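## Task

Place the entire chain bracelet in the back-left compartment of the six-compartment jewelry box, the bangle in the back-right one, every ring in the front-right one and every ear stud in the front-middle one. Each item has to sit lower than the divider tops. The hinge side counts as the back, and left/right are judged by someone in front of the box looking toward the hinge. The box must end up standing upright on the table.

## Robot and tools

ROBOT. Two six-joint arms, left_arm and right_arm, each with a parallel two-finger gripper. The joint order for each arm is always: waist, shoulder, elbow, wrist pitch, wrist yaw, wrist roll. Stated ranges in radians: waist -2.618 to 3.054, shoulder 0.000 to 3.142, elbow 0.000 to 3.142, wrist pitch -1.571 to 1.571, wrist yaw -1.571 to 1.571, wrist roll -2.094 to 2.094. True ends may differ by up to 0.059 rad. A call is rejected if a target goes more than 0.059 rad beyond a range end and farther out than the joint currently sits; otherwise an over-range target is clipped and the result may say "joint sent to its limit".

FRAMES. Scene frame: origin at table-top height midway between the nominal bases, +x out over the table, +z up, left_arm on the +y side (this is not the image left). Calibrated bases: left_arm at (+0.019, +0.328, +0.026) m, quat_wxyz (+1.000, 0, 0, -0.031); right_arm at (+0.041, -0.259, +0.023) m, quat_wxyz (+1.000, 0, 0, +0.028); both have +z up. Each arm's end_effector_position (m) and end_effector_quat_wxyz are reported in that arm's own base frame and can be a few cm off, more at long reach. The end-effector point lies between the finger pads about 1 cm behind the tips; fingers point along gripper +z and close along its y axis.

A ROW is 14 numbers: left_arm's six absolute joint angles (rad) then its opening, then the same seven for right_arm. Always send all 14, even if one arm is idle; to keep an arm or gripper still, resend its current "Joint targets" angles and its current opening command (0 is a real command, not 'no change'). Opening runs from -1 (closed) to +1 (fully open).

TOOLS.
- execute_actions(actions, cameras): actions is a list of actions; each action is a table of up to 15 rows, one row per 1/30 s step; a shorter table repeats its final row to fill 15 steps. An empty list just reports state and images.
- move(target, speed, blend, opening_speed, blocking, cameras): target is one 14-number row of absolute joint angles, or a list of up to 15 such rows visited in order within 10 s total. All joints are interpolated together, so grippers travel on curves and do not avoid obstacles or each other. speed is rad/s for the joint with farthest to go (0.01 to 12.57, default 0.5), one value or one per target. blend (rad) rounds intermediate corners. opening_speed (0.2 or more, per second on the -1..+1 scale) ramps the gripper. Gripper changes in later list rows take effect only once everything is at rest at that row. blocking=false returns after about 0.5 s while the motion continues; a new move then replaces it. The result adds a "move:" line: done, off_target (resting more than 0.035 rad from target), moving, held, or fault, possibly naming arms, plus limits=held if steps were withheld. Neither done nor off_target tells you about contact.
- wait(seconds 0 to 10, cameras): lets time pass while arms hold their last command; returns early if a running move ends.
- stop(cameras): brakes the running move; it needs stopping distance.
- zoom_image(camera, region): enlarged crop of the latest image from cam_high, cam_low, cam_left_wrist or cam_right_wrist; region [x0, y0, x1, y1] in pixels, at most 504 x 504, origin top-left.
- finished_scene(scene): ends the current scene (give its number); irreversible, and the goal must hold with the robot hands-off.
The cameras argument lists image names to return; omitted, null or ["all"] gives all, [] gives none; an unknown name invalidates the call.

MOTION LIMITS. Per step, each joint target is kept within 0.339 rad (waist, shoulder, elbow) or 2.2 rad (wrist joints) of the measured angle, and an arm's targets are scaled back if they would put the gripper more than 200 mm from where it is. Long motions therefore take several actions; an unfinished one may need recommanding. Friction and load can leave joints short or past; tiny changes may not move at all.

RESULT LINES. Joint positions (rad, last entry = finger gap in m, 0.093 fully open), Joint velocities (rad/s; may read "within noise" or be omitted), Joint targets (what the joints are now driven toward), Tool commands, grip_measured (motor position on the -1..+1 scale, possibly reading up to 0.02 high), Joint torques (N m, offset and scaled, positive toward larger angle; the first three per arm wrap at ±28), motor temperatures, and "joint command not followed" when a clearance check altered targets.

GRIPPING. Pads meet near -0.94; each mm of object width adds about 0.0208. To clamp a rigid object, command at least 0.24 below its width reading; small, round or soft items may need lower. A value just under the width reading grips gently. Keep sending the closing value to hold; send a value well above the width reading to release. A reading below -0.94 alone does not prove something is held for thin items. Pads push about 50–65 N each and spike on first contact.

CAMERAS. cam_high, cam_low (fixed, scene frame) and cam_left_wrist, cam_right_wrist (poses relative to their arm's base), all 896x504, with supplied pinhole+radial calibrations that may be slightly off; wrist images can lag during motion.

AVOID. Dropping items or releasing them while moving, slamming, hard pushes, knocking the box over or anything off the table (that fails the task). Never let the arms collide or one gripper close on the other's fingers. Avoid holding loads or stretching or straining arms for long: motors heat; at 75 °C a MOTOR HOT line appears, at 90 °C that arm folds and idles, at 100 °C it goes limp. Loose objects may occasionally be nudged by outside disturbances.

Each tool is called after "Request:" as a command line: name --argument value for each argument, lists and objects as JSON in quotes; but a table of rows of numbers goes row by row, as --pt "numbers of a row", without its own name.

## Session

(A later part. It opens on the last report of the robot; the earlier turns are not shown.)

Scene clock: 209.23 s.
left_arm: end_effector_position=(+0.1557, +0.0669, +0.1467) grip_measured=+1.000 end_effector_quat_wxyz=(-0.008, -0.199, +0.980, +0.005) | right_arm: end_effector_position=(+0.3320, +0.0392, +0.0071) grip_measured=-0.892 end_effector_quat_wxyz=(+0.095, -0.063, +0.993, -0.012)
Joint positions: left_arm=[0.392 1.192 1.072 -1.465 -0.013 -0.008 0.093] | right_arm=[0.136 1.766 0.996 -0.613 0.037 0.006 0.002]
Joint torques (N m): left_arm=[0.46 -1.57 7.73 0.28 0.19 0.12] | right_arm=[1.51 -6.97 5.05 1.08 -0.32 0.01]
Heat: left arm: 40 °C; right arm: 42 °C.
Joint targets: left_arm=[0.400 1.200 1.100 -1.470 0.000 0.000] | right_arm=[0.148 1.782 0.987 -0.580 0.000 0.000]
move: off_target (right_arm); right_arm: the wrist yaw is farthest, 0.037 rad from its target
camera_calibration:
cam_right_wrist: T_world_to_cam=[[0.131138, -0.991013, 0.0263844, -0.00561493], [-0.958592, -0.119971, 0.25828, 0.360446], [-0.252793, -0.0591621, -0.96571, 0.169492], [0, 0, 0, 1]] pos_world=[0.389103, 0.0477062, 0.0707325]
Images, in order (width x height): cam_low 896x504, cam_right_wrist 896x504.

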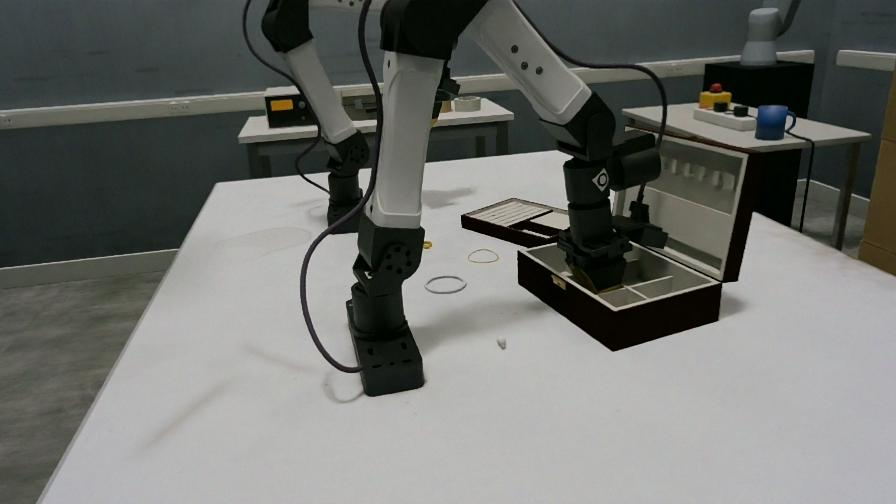

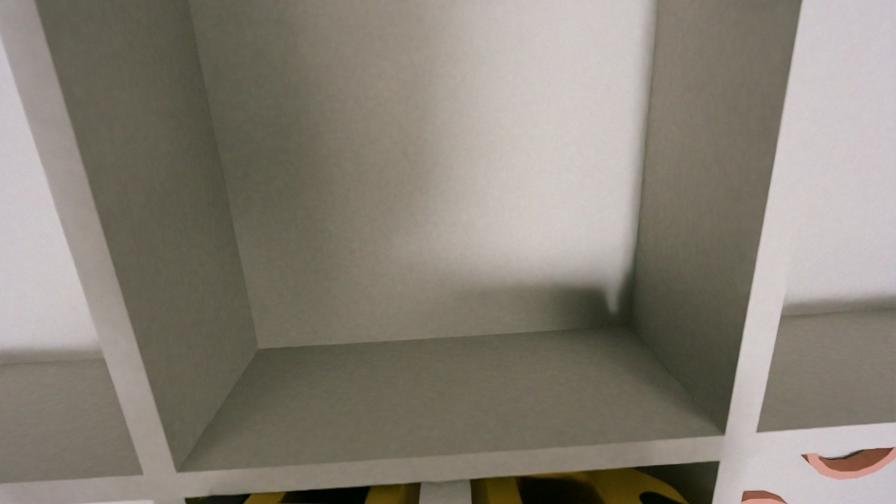

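Request:
move --pt "0.4 1.2 1.1 -1.47 0 0 1 0.125 1.774 0.99 -0.59 0 0 -1" --pt "0.4 1.2 1.1 -1.47 0 0 1 0.125 1.774 0.99 -0.59 0 0 -0.62" --speed 0.2 --opening_speed 0.6 --cameras '["cam_right_wrist"]'

Request:
move --pt "0.4 1.2 1.1 -1.47 0 0 1 0.11 1.66 1.15 -0.83 0 0 -0.62" --pt "0.4 1.2 1.1 -1.47 0 0 1 0.02 1.2 0.96 -0.85 0 0 -0.2" --speed 0.5 --cameras '["cam_right_wrist","cam_high"]'

Scene clock: 228.83 s.
left_arm: end_effector_position=(+0.1557, +0.0669, +0.1467) grip_measured=+1.000 end_effector_quat_wxyz=(-0.008, -0.199, +0.980, +0.005) | right_arm: end_effector_position=(+0.3322, +0.0364, +0.0069) grip_measured=-0.622 end_effector_quat_wxyz=(+0.095, -0.058, +0.994, -0.007)
Joint positions: left_arm=[0.392 1.192 1.072 -1.465 -0.013 -0.008 0.093] | right_arm=[0.122 1.766 0.996 -0.612 0.026 0.004 0.015]
Joint torques (N m): left_arm=[0.46 -1.57 7.75 0.28 0.19 0.12] | right_arm=[0.69 -7.72 5.34 0.97 -0.22 0.04]
Heat: left arm: 40 °C; right arm: 41 °C.
Joint targets: left_arm=[0.400 1.200 1.100 -1.470 0.000 0.000] | right_arm=[0.125 1.774 0.990 -0.590 0.000 0.000]
move: done
camera_calibration:
cam_right_wrist: T_world_to_cam=[[0.12174, -0.992429, 0.016278, -0.00511627], [-0.959354, -0.113444, 0.2584, 0.360375], [-0.254597, -0.0470741, -0.965901, 0.169445], [0, 0, 0, 1]] pos_world=[0.38949, 0.0437815, 0.0706295]
Images, in order (width x height): cam_right_wrist 896x504.

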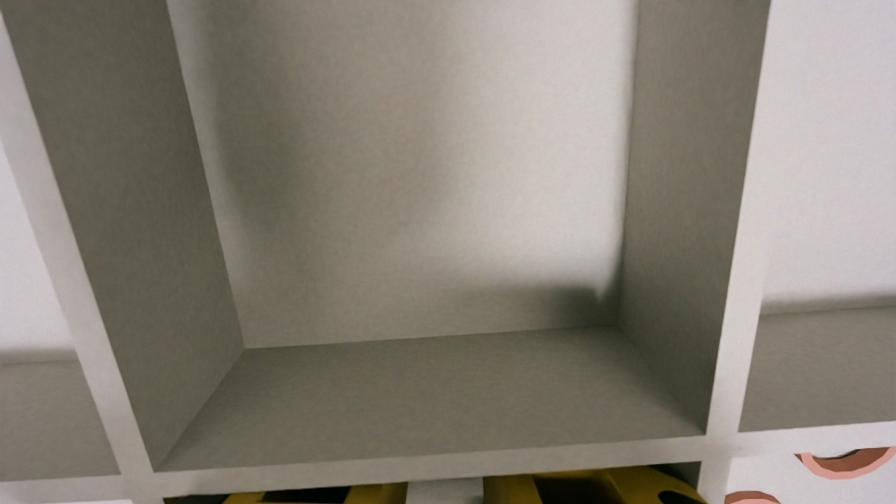

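Scene clock: 231.33 s.
left_arm: end_effector_position=(+0.1557, +0.0669, +0.1467) grip_measured=+1.000 end_effector_quat_wxyz=(-0.008, -0.199, +0.980, +0.005) | right_arm: end_effector_position=(+0.2926, +0.0058, +0.1458) grip_measured=-0.202 end_effector_quat_wxyz=(+0.241, -0.009, +0.970, -0.001)
Joint positions: left_arm=[0.392 1.192 1.072 -1.465 -0.013 -0.008 0.093] | right_arm=[0.026 1.21 0.968 -0.841 0.01 0.004 0.036]
Joint torques (N m): left_arm=[0.44 -1.57 7.73 0.28 0.19 0.12] | right_arm=[-0.01 -5.27 6.56 1.23 -0.07 0.01]
Heat: left arm: 40 °C; right arm: 41 °C.
Joint targets: left_arm=[0.400 1.200 1.100 -1.470 0.000 0.000] | right_arm=[0.020 1.200 0.960 -0.850 0.000 0.000]
move: done
camera_calibration:
cam_right_wrist: T_world_to_cam=[[0.028144, -0.999603, 0.000991089, -0.00333461], [-0.998894, -0.0281613, -0.0376393, 0.337213], [0.0376523, 0.0000693268, -0.999291, 0.211094], [0, 0, 0, 1]] pos_world=[0.328986, 0.00614846, 0.22364]
Images, in order (width x height): cam_high 896x504, cam_right_wrist 896x504.

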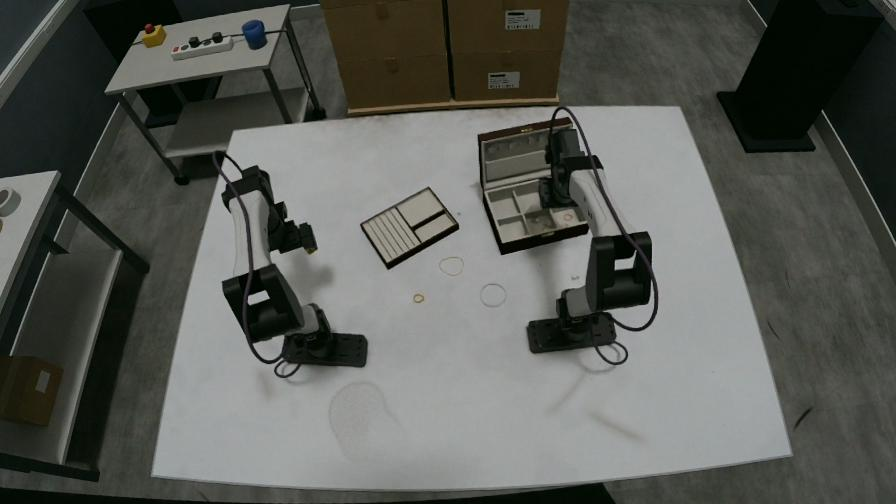

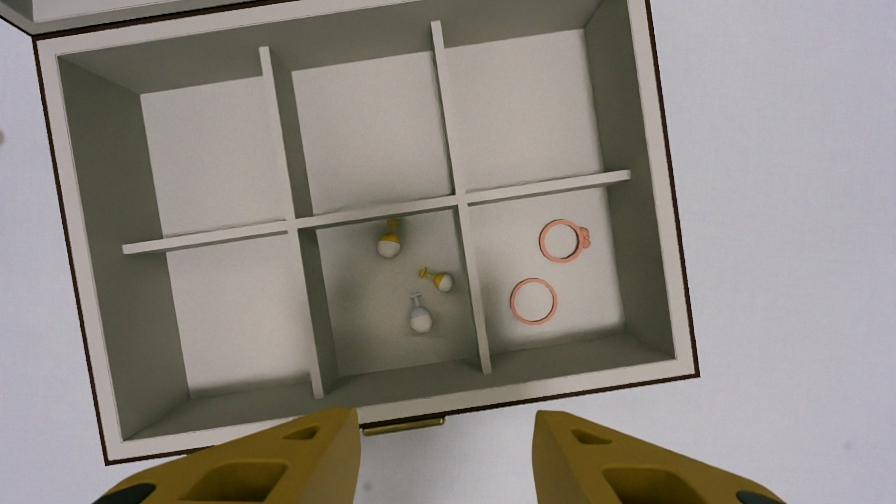

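Request:
move --pt "0.4 1.2 1.1 -1.47 0 0 1 -0.08 1.1 0.95 -1.15 0 0.6 0.2" --pt "0.4 1.2 1.1 -1.47 0 0 1 -0.186 1.2 0.678 -1.048 0 1.28 0.2" --speed 0.8 --blend 0.1 --cameras '["cam_right_wrist"]'

Scene clock: 264.77 s.
left_arm: end_effector_position=(+0.1557, +0.0669, +0.1467) grip_measured=+1.000 end_effector_quat_wxyz=(-0.008, -0.199, +0.980, +0.005) | right_arm: end_effector_position=(+0.1615, -0.0303, +0.0492) grip_measured=+0.198 end_effector_quat_wxyz=(-0.001, +0.661, +0.750, -0.004)
Joint positions: left_arm=[0.392 1.192 1.072 -1.465 -0.013 -0.008 0.093] | right_arm=[-0.18 1.194 0.683 -1.067 0.005 1.264 0.055]
Joint torques (N m): left_arm=[0.46 -1.57 7.73 0.28 0.19 0.12] | right_arm=[-0.03 -2.26 5.59 0.47 0.03 0.2]
Heat: left arm: 40 °C; right arm: 41 °C.
Joint targets: left_arm=[0.400 1.200 1.100 -1.470 0.000 0.000] | right_arm=[-0.186 1.200 0.678 -1.048 0.000 1.280]
move: done
camera_calibration:
cam_right_wrist: T_world_to_cam=[[-0.991099, -0.133098, -0.00285569, 0.155536], [-0.121255, 0.89364, 0.432093, 0.0646677], [-0.0549589, 0.428593, -0.901825, 0.142671], [0, 0, 0, 1]] pos_world=[0.169834, -0.0982356, 0.101166]
Images, in order (width x height): cam_right_wrist 896x504.

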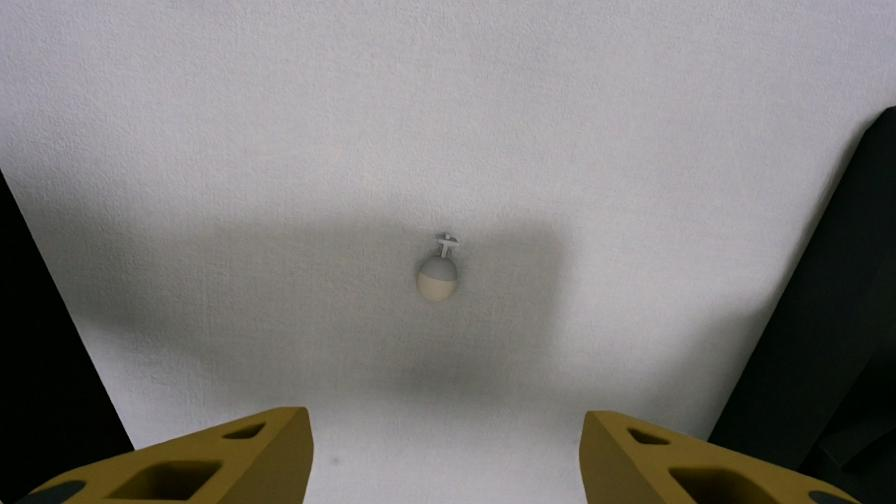

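Request:
move --pt "0.4 1.2 1.1 -1.47 0 0 1 -0.187 1.32 0.499 -0.747 0 1.28 0.2" --pt "0.4 1.2 1.1 -1.47 0 0 1 -0.187 1.32 0.499 -0.747 0 1.28 -1" --speed 0.4 --opening_speed 1 --cameras '["cam_right_wrist"]'

Request:
move --pt "0.4 1.2 1.1 -1.47 0 0 1 -0.18 1.15 0.765 -1.2 0 1.1 -1" --pt "0.4 1.2 1.1 -1.47 0 0 1 -0.05 1.1 0.95 -1.2 0 0.6 -1" --pt "0.4 1.2 1.1 -1.47 0 0 1 0.04 1.34 0.96 -0.72 0 0 -1" --speed 0.7 --blend 0.1 --cameras '["cam_right_wrist"]'

Scene clock: 276.90 s.
left_arm: end_effector_position=(+0.1557, +0.0669, +0.1467) grip_measured=+1.000 end_effector_quat_wxyz=(-0.008, -0.199, +0.980, +0.005) | right_arm: end_effector_position=(+0.1707, -0.0284, -0.0063) grip_measured=-0.973 end_effector_quat_wxyz=(+0.008, +0.661, +0.750, +0.014)
Joint positions: left_arm=[0.392 1.192 1.072 -1.465 -0.013 -0.008 0.093] | right_arm=[-0.18 1.308 0.515 -0.749 -0.016 1.266 0]
Joint torques (N m): left_arm=[0.46 -1.55 7.73 0.28 0.19 0.12] | right_arm=[-0.12 -2.14 4.04 0.38 0.22 0.19]
Heat: left arm: 40 °C; right arm: 40 °C.
Joint targets: left_arm=[0.400 1.200 1.100 -1.470 0.000 0.000] | right_arm=[-0.187 1.320 0.499 -0.747 0.000 1.280]
move: done; target 2's new numbers were sent with right_arm's wrist pitch 0.072 rad from that target
camera_calibration:
cam_right_wrist: T_world_to_cam=[[-0.990454, -0.131126, -0.0424977, 0.164352], [-0.136392, 0.887715, 0.439726, 0.0905834], [-0.0199338, 0.441325, -0.897126, 0.0867587], [0, 0, 0, 1]] pos_world=[0.176868, -0.0971502, 0.0449862]
Images, in order (width x height): cam_right_wrist 896x504.

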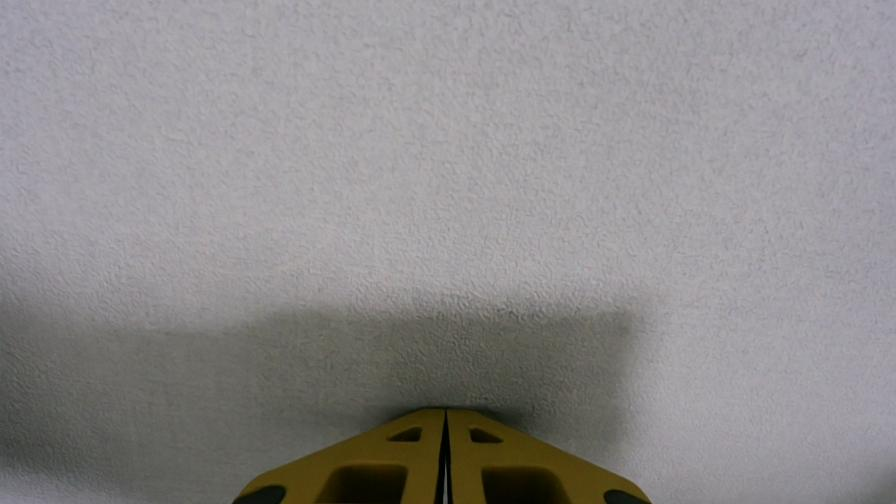

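Scene clock: 279.97 s.
left_arm: end_effector_position=(+0.1557, +0.0669, +0.1467) grip_measured=+1.000 end_effector_quat_wxyz=(-0.008, -0.199, +0.980, +0.005) | right_arm: end_effector_position=(+0.3079, +0.0121, +0.1104) grip_measured=-0.973 end_effector_quat_wxyz=(+0.214, -0.012, +0.977, +0.009)
Joint positions: left_arm=[0.392 1.192 1.072 -1.465 -0.013 -0.008 0.093] | right_arm=[0.035 1.333 0.936 -0.743 -0.008 0.013 0]
Joint torques (N m): left_arm=[0.46 -1.55 7.73 0.28 0.19 0.12] | right_arm=[0.94 -4.63 9.44 1.5 0.12 -0.09]
Heat: left arm: 40 °C; right arm: 41 °C.
Joint targets: left_arm=[0.400 1.200 1.100 -1.470 0.000 0.000] | right_arm=[0.040 1.340 0.960 -0.720 0.000 0.000]
move: done
camera_calibration:
cam_right_wrist: T_world_to_cam=[[0.0369634, -0.999126, -0.0194944, 0.00210397], [-0.999128, -0.0373288, 0.0187235, 0.345255], [-0.0194349, 0.0187853, -0.999635, 0.192504], [0, 0, 0, 1]] pos_world=[0.348618, 0.0113738, 0.18601]
Images, in order (width x height): cam_right_wrist 896x504.

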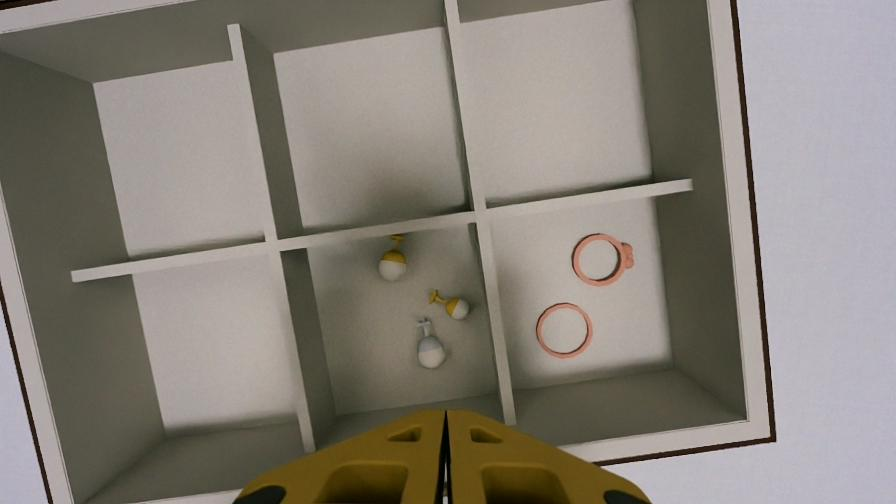

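Request:
move --pt "0.4 1.2 1.1 -1.47 0 0 1 -0.08 1.1 0.95 -1.15 0 0.6 0.2" --pt "0.4 1.2 1.1 -1.47 0 0 1 -0.186 1.2 0.678 -1.048 0 1.28 0.2" --speed 0.8 --blend 0.1 --cameras '["cam_right_wrist"]'

Scene clock: 290.13 s.
left_arm: end_effector_position=(+0.1557, +0.0669, +0.1467) grip_measured=+1.000 end_effector_quat_wxyz=(-0.008, -0.199, +0.980, +0.005) | right_arm: end_effector_position=(+0.1619, -0.0282, +0.0492) grip_measured=+0.198 end_effector_quat_wxyz=(-0.005, +0.661, +0.750, +0.001)
Joint positions: left_arm=[0.392 1.192 1.072 -1.465 -0.013 -0.008 0.093] | right_arm=[-0.18 1.194 0.683 -1.067 -0.007 1.264 0.055]
Joint torques (N m): left_arm=[0.46 -1.55 7.75 0.28 0.19 0.12] | right_arm=[-0.03 -2.26 5.61 0.49 0.15 0.19]
Heat: left arm: 40 °C; right arm: 41 °C.
Joint targets: left_arm=[0.400 1.200 1.100 -1.470 0.000 0.000] | right_arm=[-0.186 1.200 0.678 -1.048 0.000 1.280]
move: done
camera_calibration:
cam_right_wrist: T_world_to_cam=[[-0.991109, -0.132888, -0.00658536, 0.156325], [-0.122056, 0.888391, 0.442565, 0.062377], [-0.0529613, 0.439434, -0.896712, 0.141595], [0, 0, 0, 1]] pos_world=[0.170047, -0.096863, 0.100394]
Images, in order (width x height): cam_right_wrist 896x504.

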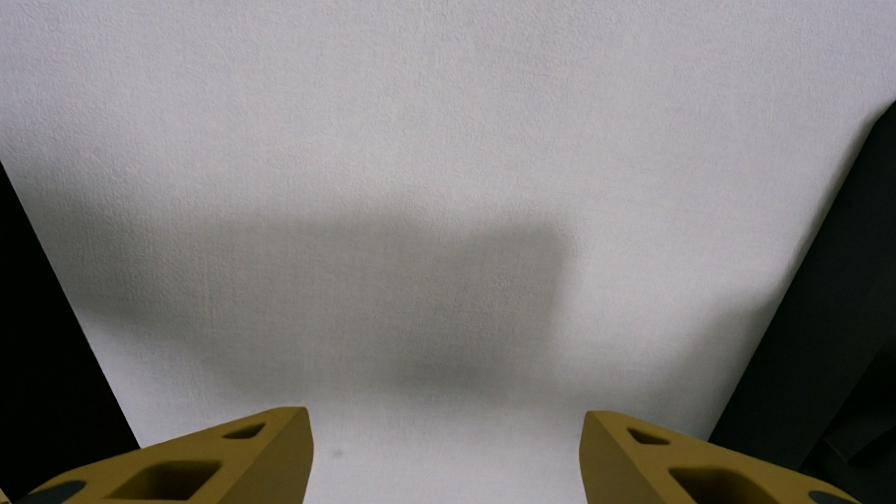

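Request:
move --target '[0.4,1.2,1.1,-1.47,0,0,1,-0.186,0.8,1.0,-1.3,0,0,0.2]' --speed 0.8

Request:
zoom_image --camera "cam_low" --region '[380, 230, 620, 420]'

Request:
zoom_image --camera "cam_high" --region '[480, 230, 640, 400]'

Scene clock: 299.77 s.
left_arm: end_effector_position=(+0.1557, +0.0669, +0.1467) grip_measured=+1.000 end_effector_quat_wxyz=(-0.008, -0.199, +0.980, +0.005) | right_arm: end_effector_position=(+0.1726, -0.0302, +0.1888) grip_measured=+0.198 end_effector_quat_wxyz=(+0.229, +0.093, +0.969, -0.016)
Joint positions: left_arm=[0.392 1.192 1.072 -1.465 -0.013 -0.008 0.093] | right_arm=[-0.18 0.802 0.98 -1.285 -0.007 0.013 0.055]
Joint torques (N m): left_arm=[0.46 -1.57 7.73 0.28 0.19 0.12] | right_arm=[-0.03 -0.2 8.65 1.17 0.1 -0.07]
Heat: left arm: 40 °C; right arm: 41 °C.
Joint targets: left_arm=[0.400 1.200 1.100 -1.470 0.000 0.000] | right_arm=[-0.186 0.800 1.000 -1.300 0.000 0.000]
move: done
camera_calibration:
cam_left_wrist: T_world_to_cam=[[0.400883, -0.916014, -0.0144939, 0.0010083], [-0.837622, -0.372892, 0.399176, 0.138904], [-0.371056, -0.147883, -0.91676, 0.282975], [0, 0, 0, 1]] pos_world=[0.220944, 0.0945667, 0.203987]
cam_right_wrist: T_world_to_cam=[[-0.176998, -0.984037, -0.0185126, 0.00366102], [-0.984063, 0.177267, -0.0140291, 0.217217], [0.0170868, 0.0157344, -0.99973, 0.26278], [0, 0, 0, 1]] pos_world=[0.209913, -0.0390374, 0.265824]

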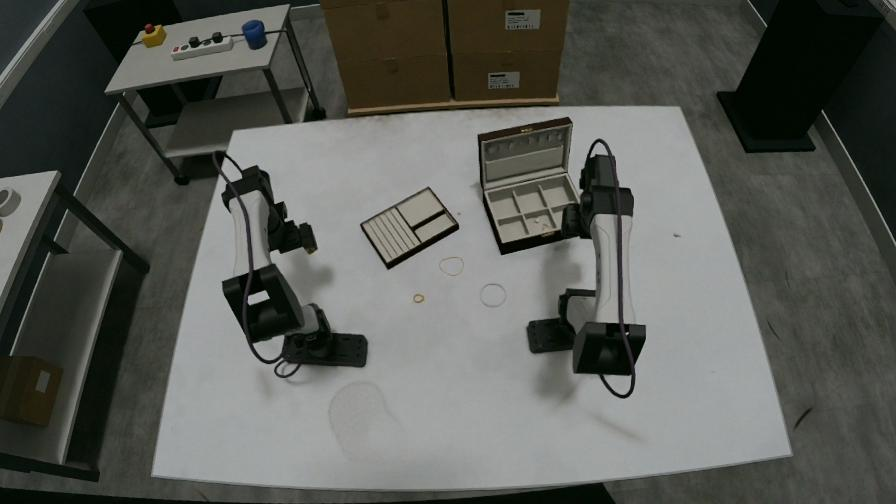

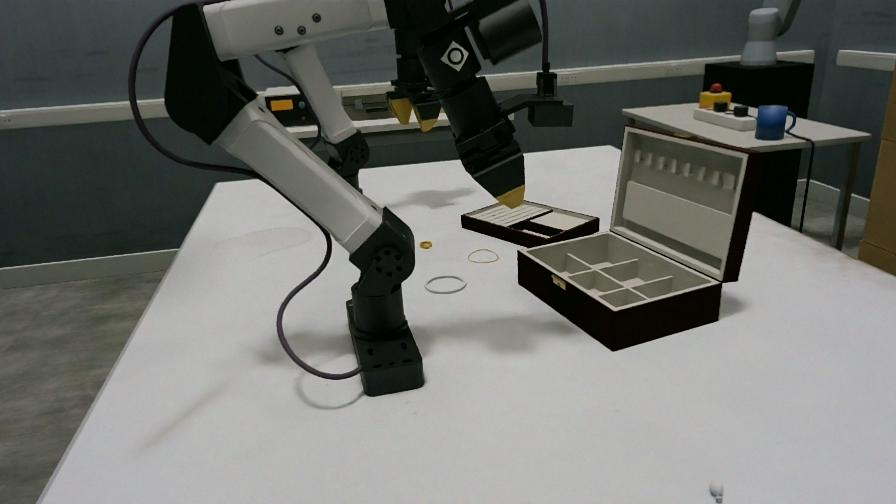

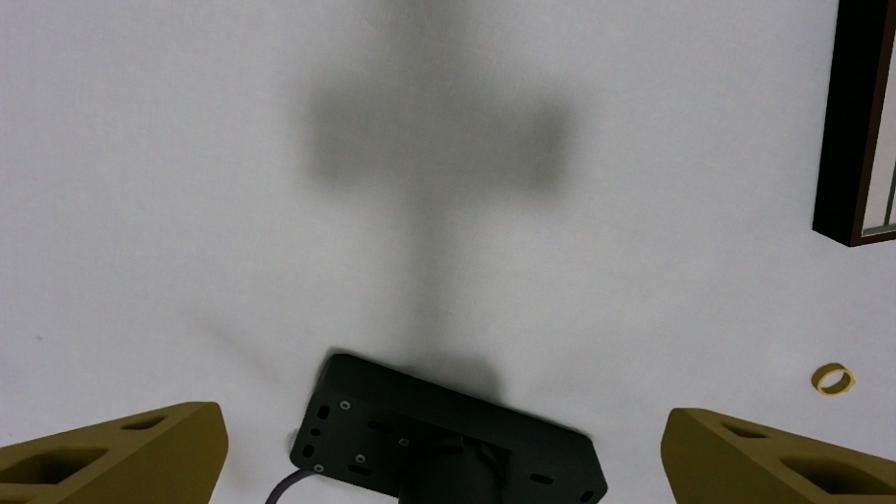

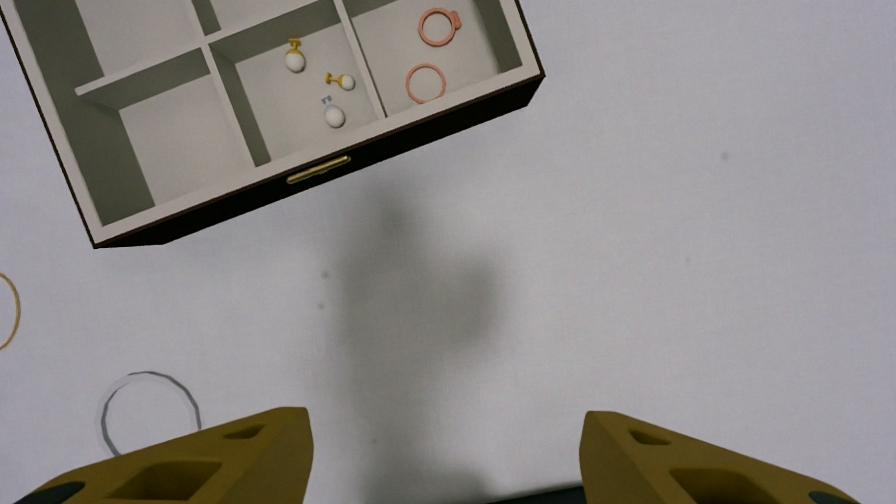

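Scaled by 2.100 from the camera's 896x504 image, which has a finer 1280x720 frame.

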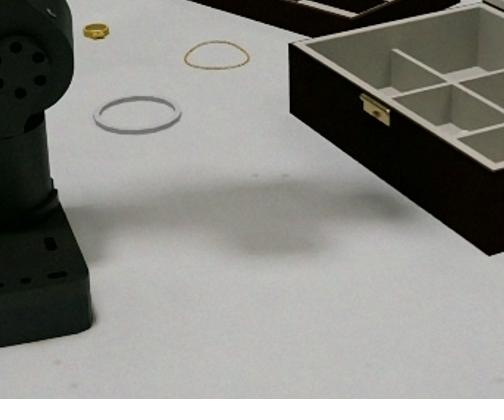

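Scaled by 2.965 from the camera's 896x504 image, which has a finer 1280x720 frame.

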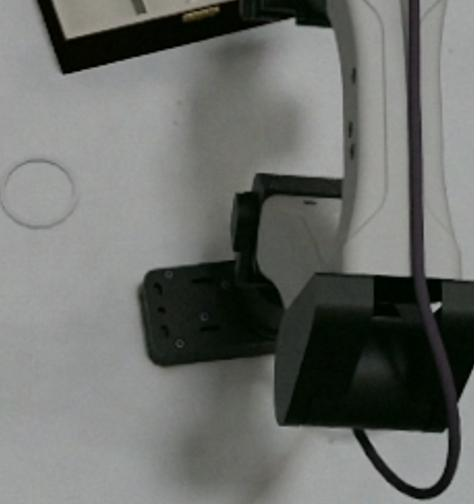

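Request:
move --target '[0.4,1.2,1.1,-1.47,0,0,1,-0.94,1.88,1.6,-0.99,0,0,0.2]' --speed 0.9 --cameras '["cam_right_wrist","cam_low"]'

Scene clock: 311.03 s.
left_arm: end_effector_position=(+0.1557, +0.0669, +0.1467) grip_measured=+1.000 end_effector_quat_wxyz=(-0.008, -0.199, +0.980, +0.005) | right_arm: end_effector_position=(+0.2430, -0.3354, +0.1156) grip_measured=+0.198 end_effector_quat_wxyz=(+0.117, +0.456, +0.881, -0.058)
Joint positions: left_arm=[0.392 1.192 1.072 -1.465 -0.013 -0.008 0.093] | right_arm=[-0.945 1.878 1.577 -1.009 -0.002 0.011 0.055]
Joint torques (N m): left_arm=[0.46 -1.57 7.75 0.28 0.19 0.12] | right_arm=[0.88 -10.48 9.03 1.09 0.05 -0.06]
Heat: left arm: 41 °C; right arm: 41 °C.
Joint targets: left_arm=[0.400 1.200 1.100 -1.470 0.000 0.000] | right_arm=[-0.940 1.880 1.600 -0.990 0.000 0.000]
move: done
camera_calibration:
cam_right_wrist: T_world_to_cam=[[-0.810887, -0.585059, -0.0129544, 0.00162328], [-0.576671, 0.795104, 0.187779, 0.424324], [-0.0995619, 0.159738, -0.982126, 0.267795], [0, 0, 0, 1]] pos_world=[0.272674, -0.379209, 0.18335]
Images, in order (width x height): cam_low 896x504, cam_right_wrist 896x504.

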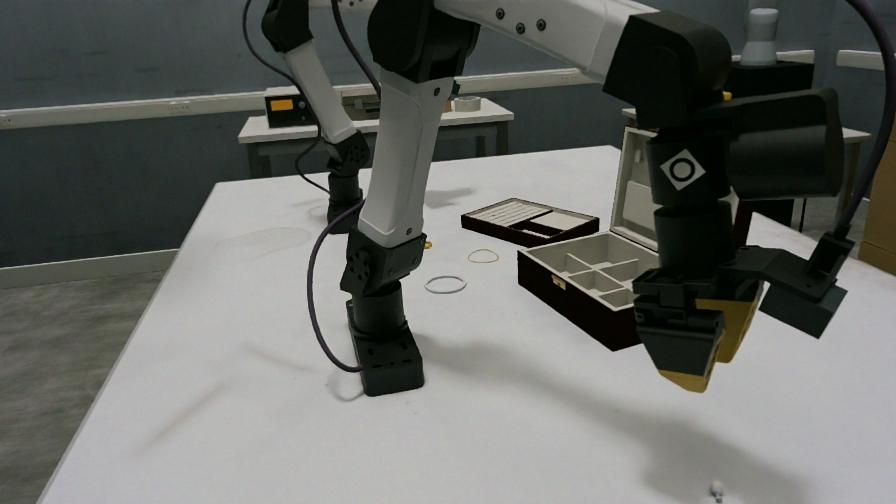

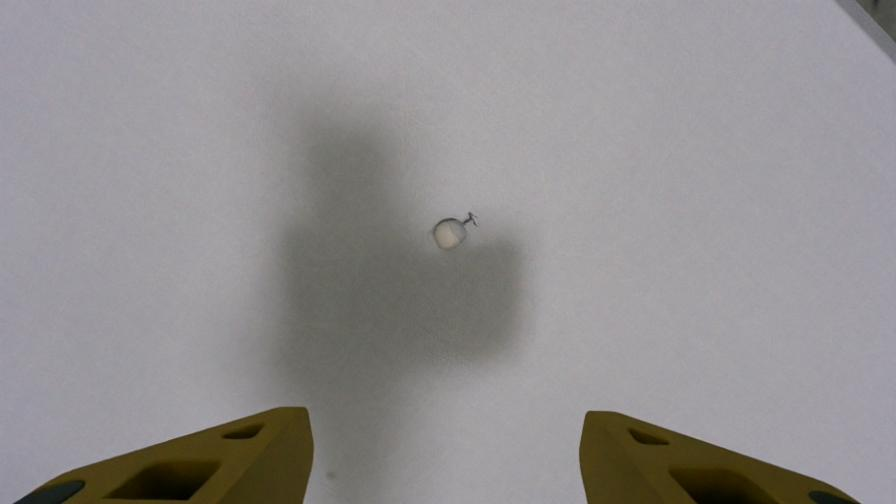

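Request:
move --target '[0.4,1.2,1.1,-1.47,0,0,1,-0.948,2.222,1.86,-1.19,0,0.87,0]' --speed 0.6 --cameras '["cam_right_wrist"]'

Scene clock: 332.07 s.
left_arm: end_effector_position=(+0.1557, +0.0669, +0.1467) grip_measured=+1.000 end_effector_quat_wxyz=(-0.008, -0.199, +0.980, +0.005) | right_arm: end_effector_position=(+0.2541, -0.3508, +0.0503) grip_measured=+0.002 end_effector_quat_wxyz=(+0.012, +0.783, +0.622, +0.000)
Joint positions: left_arm=[0.392 1.192 1.072 -1.465 -0.013 -0.008 0.093] | right_arm=[-0.945 2.209 1.838 -1.175 -0.002 0.855 0.045]
Joint torques (N m): left_arm=[0.46 -1.55 7.73 0.28 0.19 0.12] | right_arm=[0.2 -11.86 8.44 0.24 0.09 0.22]
Motor temperatures (°C): left_arm=[27 34 41 32 26 27 27] | right_arm=[30 40 44 33 27 26 27]
Heat: left arm: 41 °C; right arm: 44 °C.
Joint targets: left_arm=[0.400 1.200 1.100 -1.470 0.000 0.000] | right_arm=[-0.948 2.222 1.860 -1.190 0.000 0.870]
move: done
camera_calibration:
cam_right_wrist: T_world_to_cam=[[-0.97508, 0.219849, -0.0297546, 0.325761], [0.187223, 0.887391, 0.42129, 0.281836], [0.119024, 0.40522, -0.906438, 0.233968], [0, 0, 0, 1]] pos_world=[0.237029, -0.416526, 0.103036]
Images, in order (width x height): cam_right_wrist 896x504.

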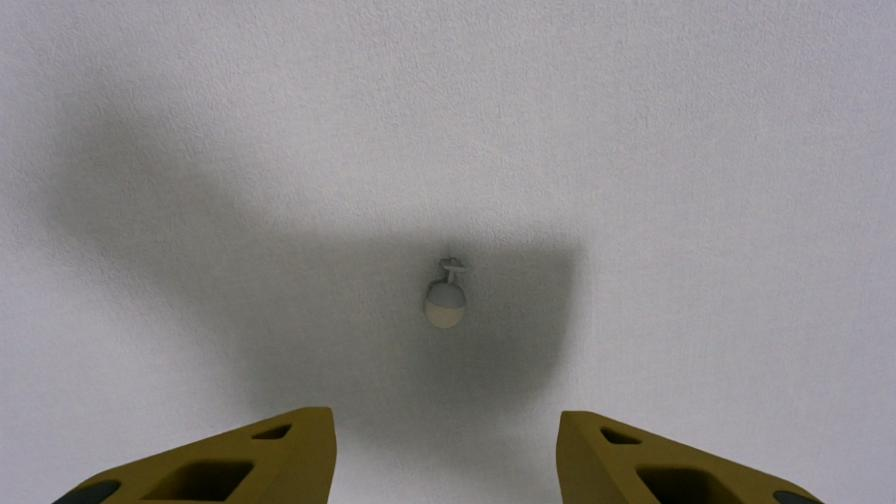

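Request:
move --target '[0.4,1.2,1.1,-1.47,0,0,1,-0.936,2.264,1.662,-0.957,0,0.87,0]' --speed 0.3 --cameras '["cam_right_wrist"]'

Scene clock: 351.87 s.
left_arm: end_effector_position=(+0.1557, +0.0669, +0.1467) grip_measured=+1.000 end_effector_quat_wxyz=(-0.008, -0.199, +0.980, +0.005) | right_arm: end_effector_position=(+0.2494, -0.3433, +0.0011) grip_measured=+0.002 end_effector_quat_wxyz=(+0.001, +0.783, +0.622, +0.001)
Joint positions: left_arm=[0.392 1.192 1.072 -1.465 -0.013 -0.008 0.093] | right_arm=[-0.943 2.24 1.69 -1.019 -0.002 0.857 0.045]
Joint torques (N m): left_arm=[0.46 -1.55 7.73 0.28 0.19 0.12] | right_arm=[1.11 -10.82 3.43 0.97 0.09 0.19]
Heat: left arm: 41 °C; right arm: 44 °C.
Joint targets: left_arm=[0.400 1.200 1.100 -1.470 0.000 0.000] | right_arm=[-0.936 2.264 1.662 -0.957 0.000 0.870]
move: off_target (right_arm); right_arm: the wrist pitch is farthest, 0.062 rad from its target
camera_calibration:
cam_right_wrist: T_world_to_cam=[[-0.97519, 0.221012, -0.012566, 0.318332], [0.193617, 0.879079, 0.435584, 0.292273], [0.107316, 0.422344, -0.90006, 0.195635], [0, 0, 0, 1]] pos_world=[0.23285, -0.409911, 0.0527739]
Images, in order (width x height): cam_right_wrist 896x504.

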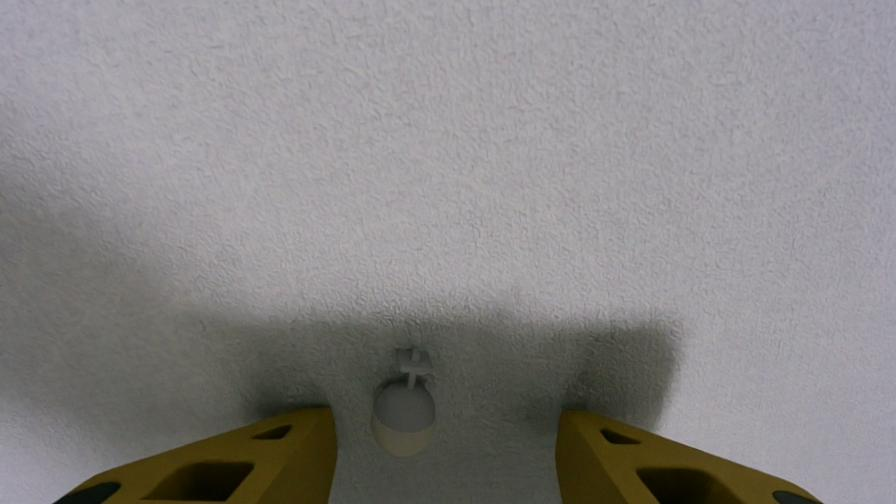

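Request:
move --target '[0.4,1.2,1.1,-1.47,0,0,1,-0.936,2.299,1.69,-0.928,0,0.87,0]' --speed 0.2 --cameras '["cam_right_wrist"]'

Scene clock: 390.00 s.
left_arm: end_effector_position=(+0.1557, +0.0669, +0.1467) grip_measured=+1.000 end_effector_quat_wxyz=(-0.008, -0.199, +0.980, +0.005) | right_arm: end_effector_position=(+0.2497, -0.3437, +0.0012) grip_measured=+0.001 end_effector_quat_wxyz=(+0.001, +0.783, +0.622, +0.001)
Joint positions: left_arm=[0.392 1.192 1.072 -1.465 -0.013 -0.008 0.093] | right_arm=[-0.943 2.24 1.69 -1.018 -0.002 0.857 0.045]
Joint torques (N m): left_arm=[0.44 -1.55 7.73 0.28 0.19 0.12] | right_arm=[1.1 -7.51 6.04 1.26 0.09 0.19]
Motor temperatures (°C): left_arm=[27 33 41 32 26 27 27] | right_arm=[30 47 41 32 27 26 27]
Heat: left arm: 41 °C; right arm: 47 °C.
Joint targets: left_arm=[0.400 1.200 1.100 -1.470 0.000 0.000] | right_arm=[-0.936 2.299 1.690 -0.928 0.000 0.870]
move: off_target (right_arm); right_arm: the wrist pitch is farthest, 0.090 rad from its target
camera_calibration:
cam_right_wrist: T_world_to_cam=[[-0.975179, 0.220975, -0.0140024, 0.31876], [0.193114, 0.879753, 0.434444, 0.292854], [0.10832, 0.420957, -0.90059, 0.195135], [0, 0, 0, 1]] pos_world=[0.233157, -0.410221, 0.0529707]
Images, in order (width x height): cam_right_wrist 896x504.

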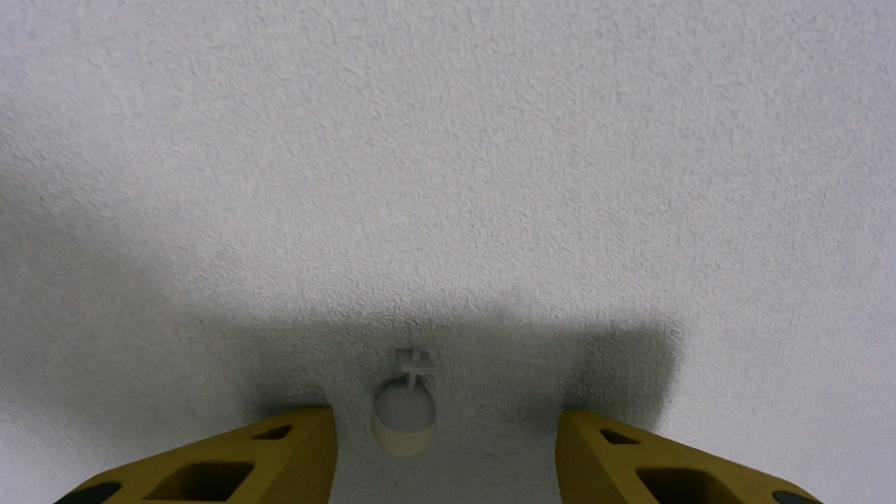

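Request:
move --target '[0.4,1.2,1.1,-1.47,0,0,1,-0.946,2.27,1.752,-1.03,0,0.87,0]' --speed 0.2 --cameras '["cam_right_wrist"]'

Scene clock: 402.00 s.
left_arm: end_effector_position=(+0.1557, +0.0669, +0.1467) grip_measured=+1.000 end_effector_quat_wxyz=(-0.008, -0.199, +0.980, +0.005) | right_arm: end_effector_position=(+0.2558, -0.3522, +0.0049) grip_measured=+0.001 end_effector_quat_wxyz=(+0.013, +0.783, +0.621, +0.001)
Joint positions: left_arm=[0.392 1.192 1.072 -1.465 -0.013 -0.008 0.093] | right_arm=[-0.943 2.256 1.731 -1.021 -0.002 0.857 0.045]
Joint velocities: left_arm=[within noise] | right_arm=[0.007 0.002 -0.002 -0.051 0.022 -0.154 0]
Joint torques (N m): left_arm=[0.46 -1.55 7.73 0.28 0.19 0.12] | right_arm=[0.25 -11.9 8.14 0.27 0.09 0.19]
Heat: left arm: 41 °C; right arm: 46 °C.
Joint targets: left_arm=[0.400 1.200 1.100 -1.470 0.000 0.000] | right_arm=[-0.946 2.270 1.752 -1.030 0.000 0.870]
move: done
camera_calibration:
cam_right_wrist: T_world_to_cam=[[-0.974873, 0.220615, -0.0308421, 0.326501], [0.187529, 0.887511, 0.420901, 0.301838], [0.12023, 0.404541, -0.906582, 0.192601], [0, 0, 0, 1]] pos_world=[0.238537, -0.417831, 0.057635]
Images, in order (width x height): cam_right_wrist 896x504.

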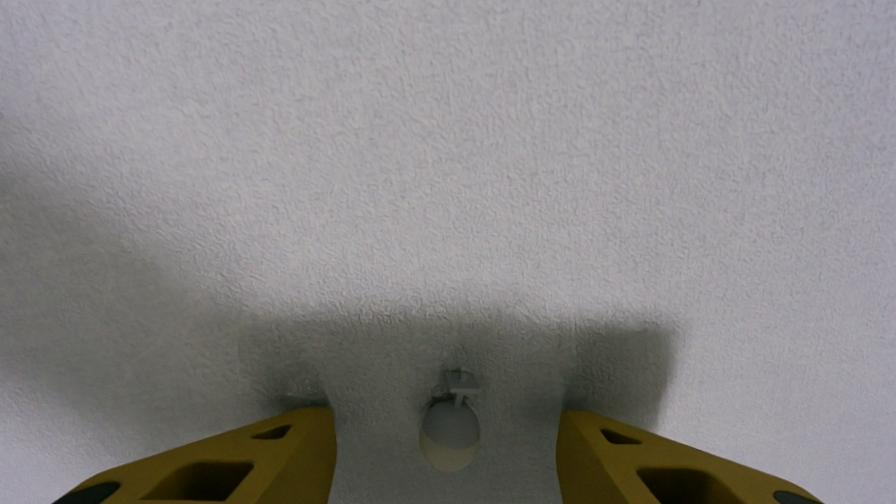

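Request:
move --pt "0.4 1.2 1.1 -1.47 0 0 1 -0.946 2.28 1.752 -1.02 0 0.87 0" --pt "0.4 1.2 1.1 -1.47 0 0 1 -0.946 2.28 1.752 -1.02 0 0.87 -1" --speed 0.2 --opening_speed 0.5 --cameras '["cam_right_wrist"]'

Scene clock: 412.53 s.
left_arm: end_effector_position=(+0.1557, +0.0669, +0.1467) grip_measured=+1.000 end_effector_quat_wxyz=(-0.008, -0.199, +0.980, +0.005) | right_arm: end_effector_position=(+0.2557, -0.3520, +0.0028) grip_measured=-0.862 end_effector_quat_wxyz=(+0.010, +0.783, +0.621, +0.001)
Joint positions: left_arm=[0.392 1.192 1.072 -1.465 -0.013 -0.008 0.093] | right_arm=[-0.943 2.261 1.732 -1.021 -0.002 0.857 0.004]
Joint torques (N m): left_arm=[0.44 -1.57 7.73 0.28 0.19 0.12] | right_arm=[0.24 -11.54 8.01 0.36 0.09 0.19]
Heat: left arm: 41 °C; right arm: 50 °C.
Joint targets: left_arm=[0.400 1.200 1.100 -1.470 0.000 0.000] | right_arm=[-0.946 2.280 1.752 -1.020 0.000 0.870]
move: done
camera_calibration:
cam_right_wrist: T_world_to_cam=[[-0.974952, 0.220713, -0.0274549, 0.326282], [0.188643, 0.885985, 0.423609, 0.301734], [0.117821, 0.407819, -0.905429, 0.192396], [0, 0, 0, 1]] pos_world=[0.238521, -0.417809, 0.0553419]
Images, in order (width x height): cam_right_wrist 896x504.

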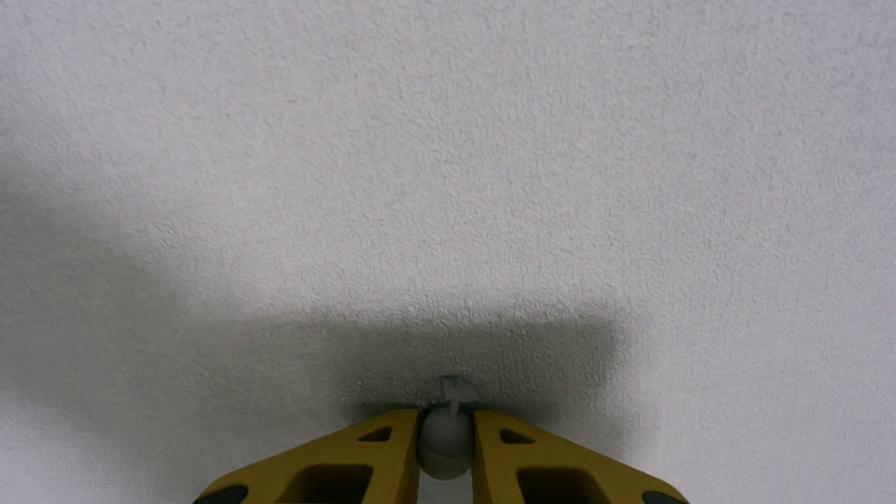

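Request:
move --pt "0.4 1.2 1.1 -1.47 0 0 1 -0.94 1.9 1.75 -1.2 0 0.5 -1" --pt "0.4 1.2 1.1 -1.47 0 0 1 -0.5 1.5 1.5 -1.2 0 0 -1" --pt "0.4 1.2 1.1 -1.47 0 0 1 0.1 1.34 0.96 -0.72 0 0 -1" --speed 0.7 --blend 0.1 --cameras '["cam_right_wrist"]'

Request:
move --pt "0.4 1.2 1.1 -1.47 0 0 1 0.154 1.62 1.09 -0.83 0 0 -1" --pt "0.4 1.2 1.1 -1.47 0 0 1 0.154 1.72 0.936 -0.603 0 0 -1" --speed 0.5 --cameras '["cam_right_wrist"]'

Scene clock: 437.77 s.
left_arm: end_effector_position=(+0.1557, +0.0669, +0.1467) grip_measured=+1.000 end_effector_quat_wxyz=(-0.008, -0.199, +0.980, +0.005) | right_arm: end_effector_position=(+0.3141, +0.0310, +0.1124) grip_measured=-0.879 end_effector_quat_wxyz=(+0.214, -0.042, +0.976, +0.013)
Joint positions: left_arm=[0.392 1.192 1.072 -1.465 -0.013 -0.008 0.093] | right_arm=[0.097 1.361 0.965 -0.743 -0.002 0.012 0.003]
Joint torques (N m): left_arm=[0.46 -1.57 7.73 0.28 0.19 0.12] | right_arm=[0.7 -7.6 6.61 1.47 0.05 -0.06]
Motor temperatures (°C): left_arm=[27 33 42 31 26 27 27] | right_arm=[30 53 41 31 27 25 28]
Heat: left arm: 42 °C; right arm: 53 °C.
Joint targets: left_arm=[0.400 1.200 1.100 -1.470 0.000 0.000] | right_arm=[0.100 1.340 0.960 -0.720 0.000 0.000]
move: done
camera_calibration:
cam_right_wrist: T_world_to_cam=[[0.0979061, -0.995105, -0.0134286, 0.000887887], [-0.995009, -0.0981401, 0.018041, 0.352826], [-0.0192705, 0.0115952, -0.999747, 0.194513], [0, 0, 0, 1]] pos_world=[0.354727, 0.0332545, 0.188111]
Images, in order (width x height): cam_right_wrist 896x504.

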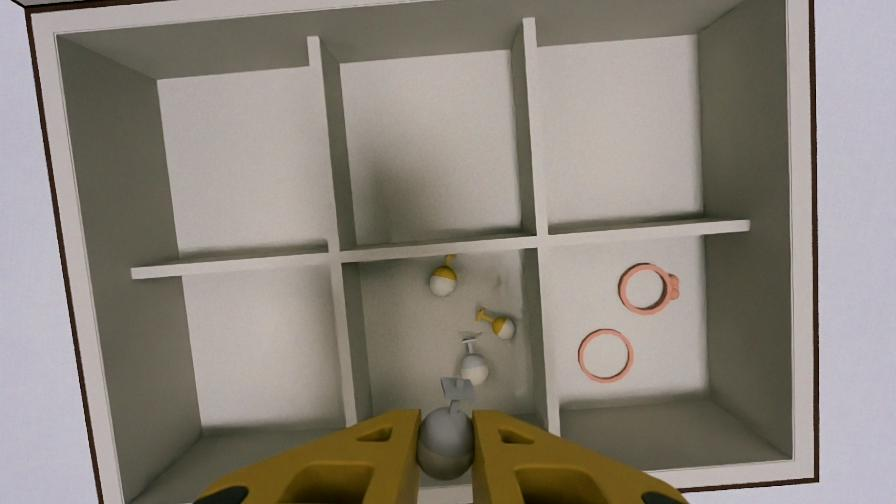

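Scene clock: 439.50 s.
left_arm: end_effector_position=(+0.1557, +0.0669, +0.1467) grip_measured=+1.000 end_effector_quat_wxyz=(-0.008, -0.199, +0.980, +0.005) | right_arm: end_effector_position=(+0.3131, +0.0410, +0.0159) grip_measured=-0.880 end_effector_quat_wxyz=(+0.089, -0.068, +0.994, -0.008)
Joint positions: left_arm=[0.392 1.192 1.072 -1.465 -0.013 -0.008 0.093] | right_arm=[0.146 1.693 0.952 -0.654 0.029 0.006 0.003]
Joint torques (N m): left_arm=[0.46 -1.57 7.73 0.28 0.19 0.12] | right_arm=[1.22 -5.22 4.51 1.27 -0.23 0]
Heat: left arm: 42 °C; right arm: 52 °C.
Joint targets: left_arm=[0.400 1.200 1.100 -1.470 0.000 0.000] | right_arm=[0.154 1.720 0.936 -0.603 0.000 0.000]
move: off_target (right_arm); right_arm: the wrist pitch is farthest, 0.051 rad from its target
camera_calibration:
cam_right_wrist: T_world_to_cam=[[0.142734, -0.989587, 0.0185827, -0.00509716], [-0.953547, -0.132455, 0.270562, 0.338959], [-0.265283, -0.0563379, -0.962523, 0.177098], [0, 0, 0, 1]] pos_world=[0.370922, 0.0498302, 0.0788465]
Images, in order (width x height): cam_right_wrist 896x504.

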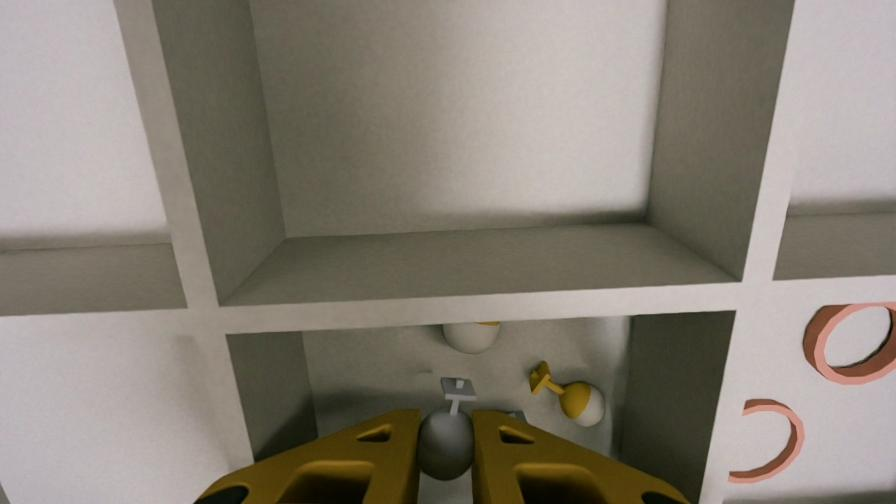

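Request:
move --target '[0.4,1.2,1.1,-1.47,0,0,1,0.147,1.745,0.93,-0.57,0,0,-1]' --speed 0.2 --cameras '["cam_right_wrist"]'

Scene clock: 446.23 s.
left_arm: end_effector_position=(+0.1557, +0.0669, +0.1467) grip_measured=+1.000 end_effector_quat_wxyz=(-0.008, -0.199, +0.980, +0.005) | right_arm: end_effector_position=(+0.3175, +0.0373, +0.0051) grip_measured=-0.880 end_effector_quat_wxyz=(+0.090, -0.066, +0.994, -0.016)
Joint positions: left_arm=[0.392 1.192 1.072 -1.465 -0.013 -0.008 0.093] | right_arm=[0.141 1.727 0.942 -0.607 0.045 0.004 0.003]
Joint torques (N m): left_arm=[0.46 -1.57 7.73 0.28 0.19 0.12] | right_arm=[1.03 -6.32 4.77 1.11 -0.4 0.02]
Heat: left arm: 42 °C; right arm: 50 °C.
Joint targets: left_arm=[0.400 1.200 1.100 -1.470 0.000 0.000] | right_arm=[0.147 1.745 0.930 -0.570 0.000 0.000]
move: off_target (right_arm); right_arm: the wrist yaw is farthest, 0.045 rad from its target
camera_calibration:
cam_right_wrist: T_world_to_cam=[[0.13673, -0.989989, 0.0350339, -0.0074132], [-0.955528, -0.122477, 0.268266, 0.345906], [-0.261289, -0.0701559, -0.962708, 0.166908], [0, 0, 0, 1]] pos_world=[0.375148, 0.0467362, 0.068149]
Images, in order (width x height): cam_right_wrist 896x504.

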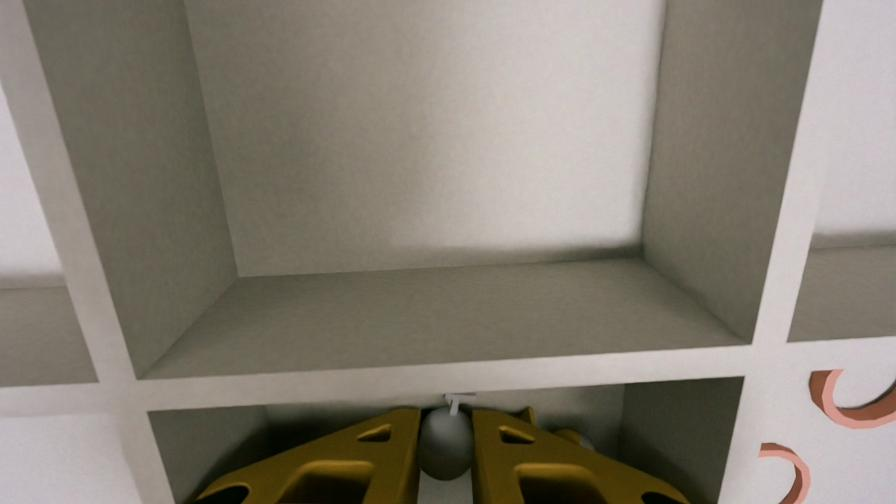

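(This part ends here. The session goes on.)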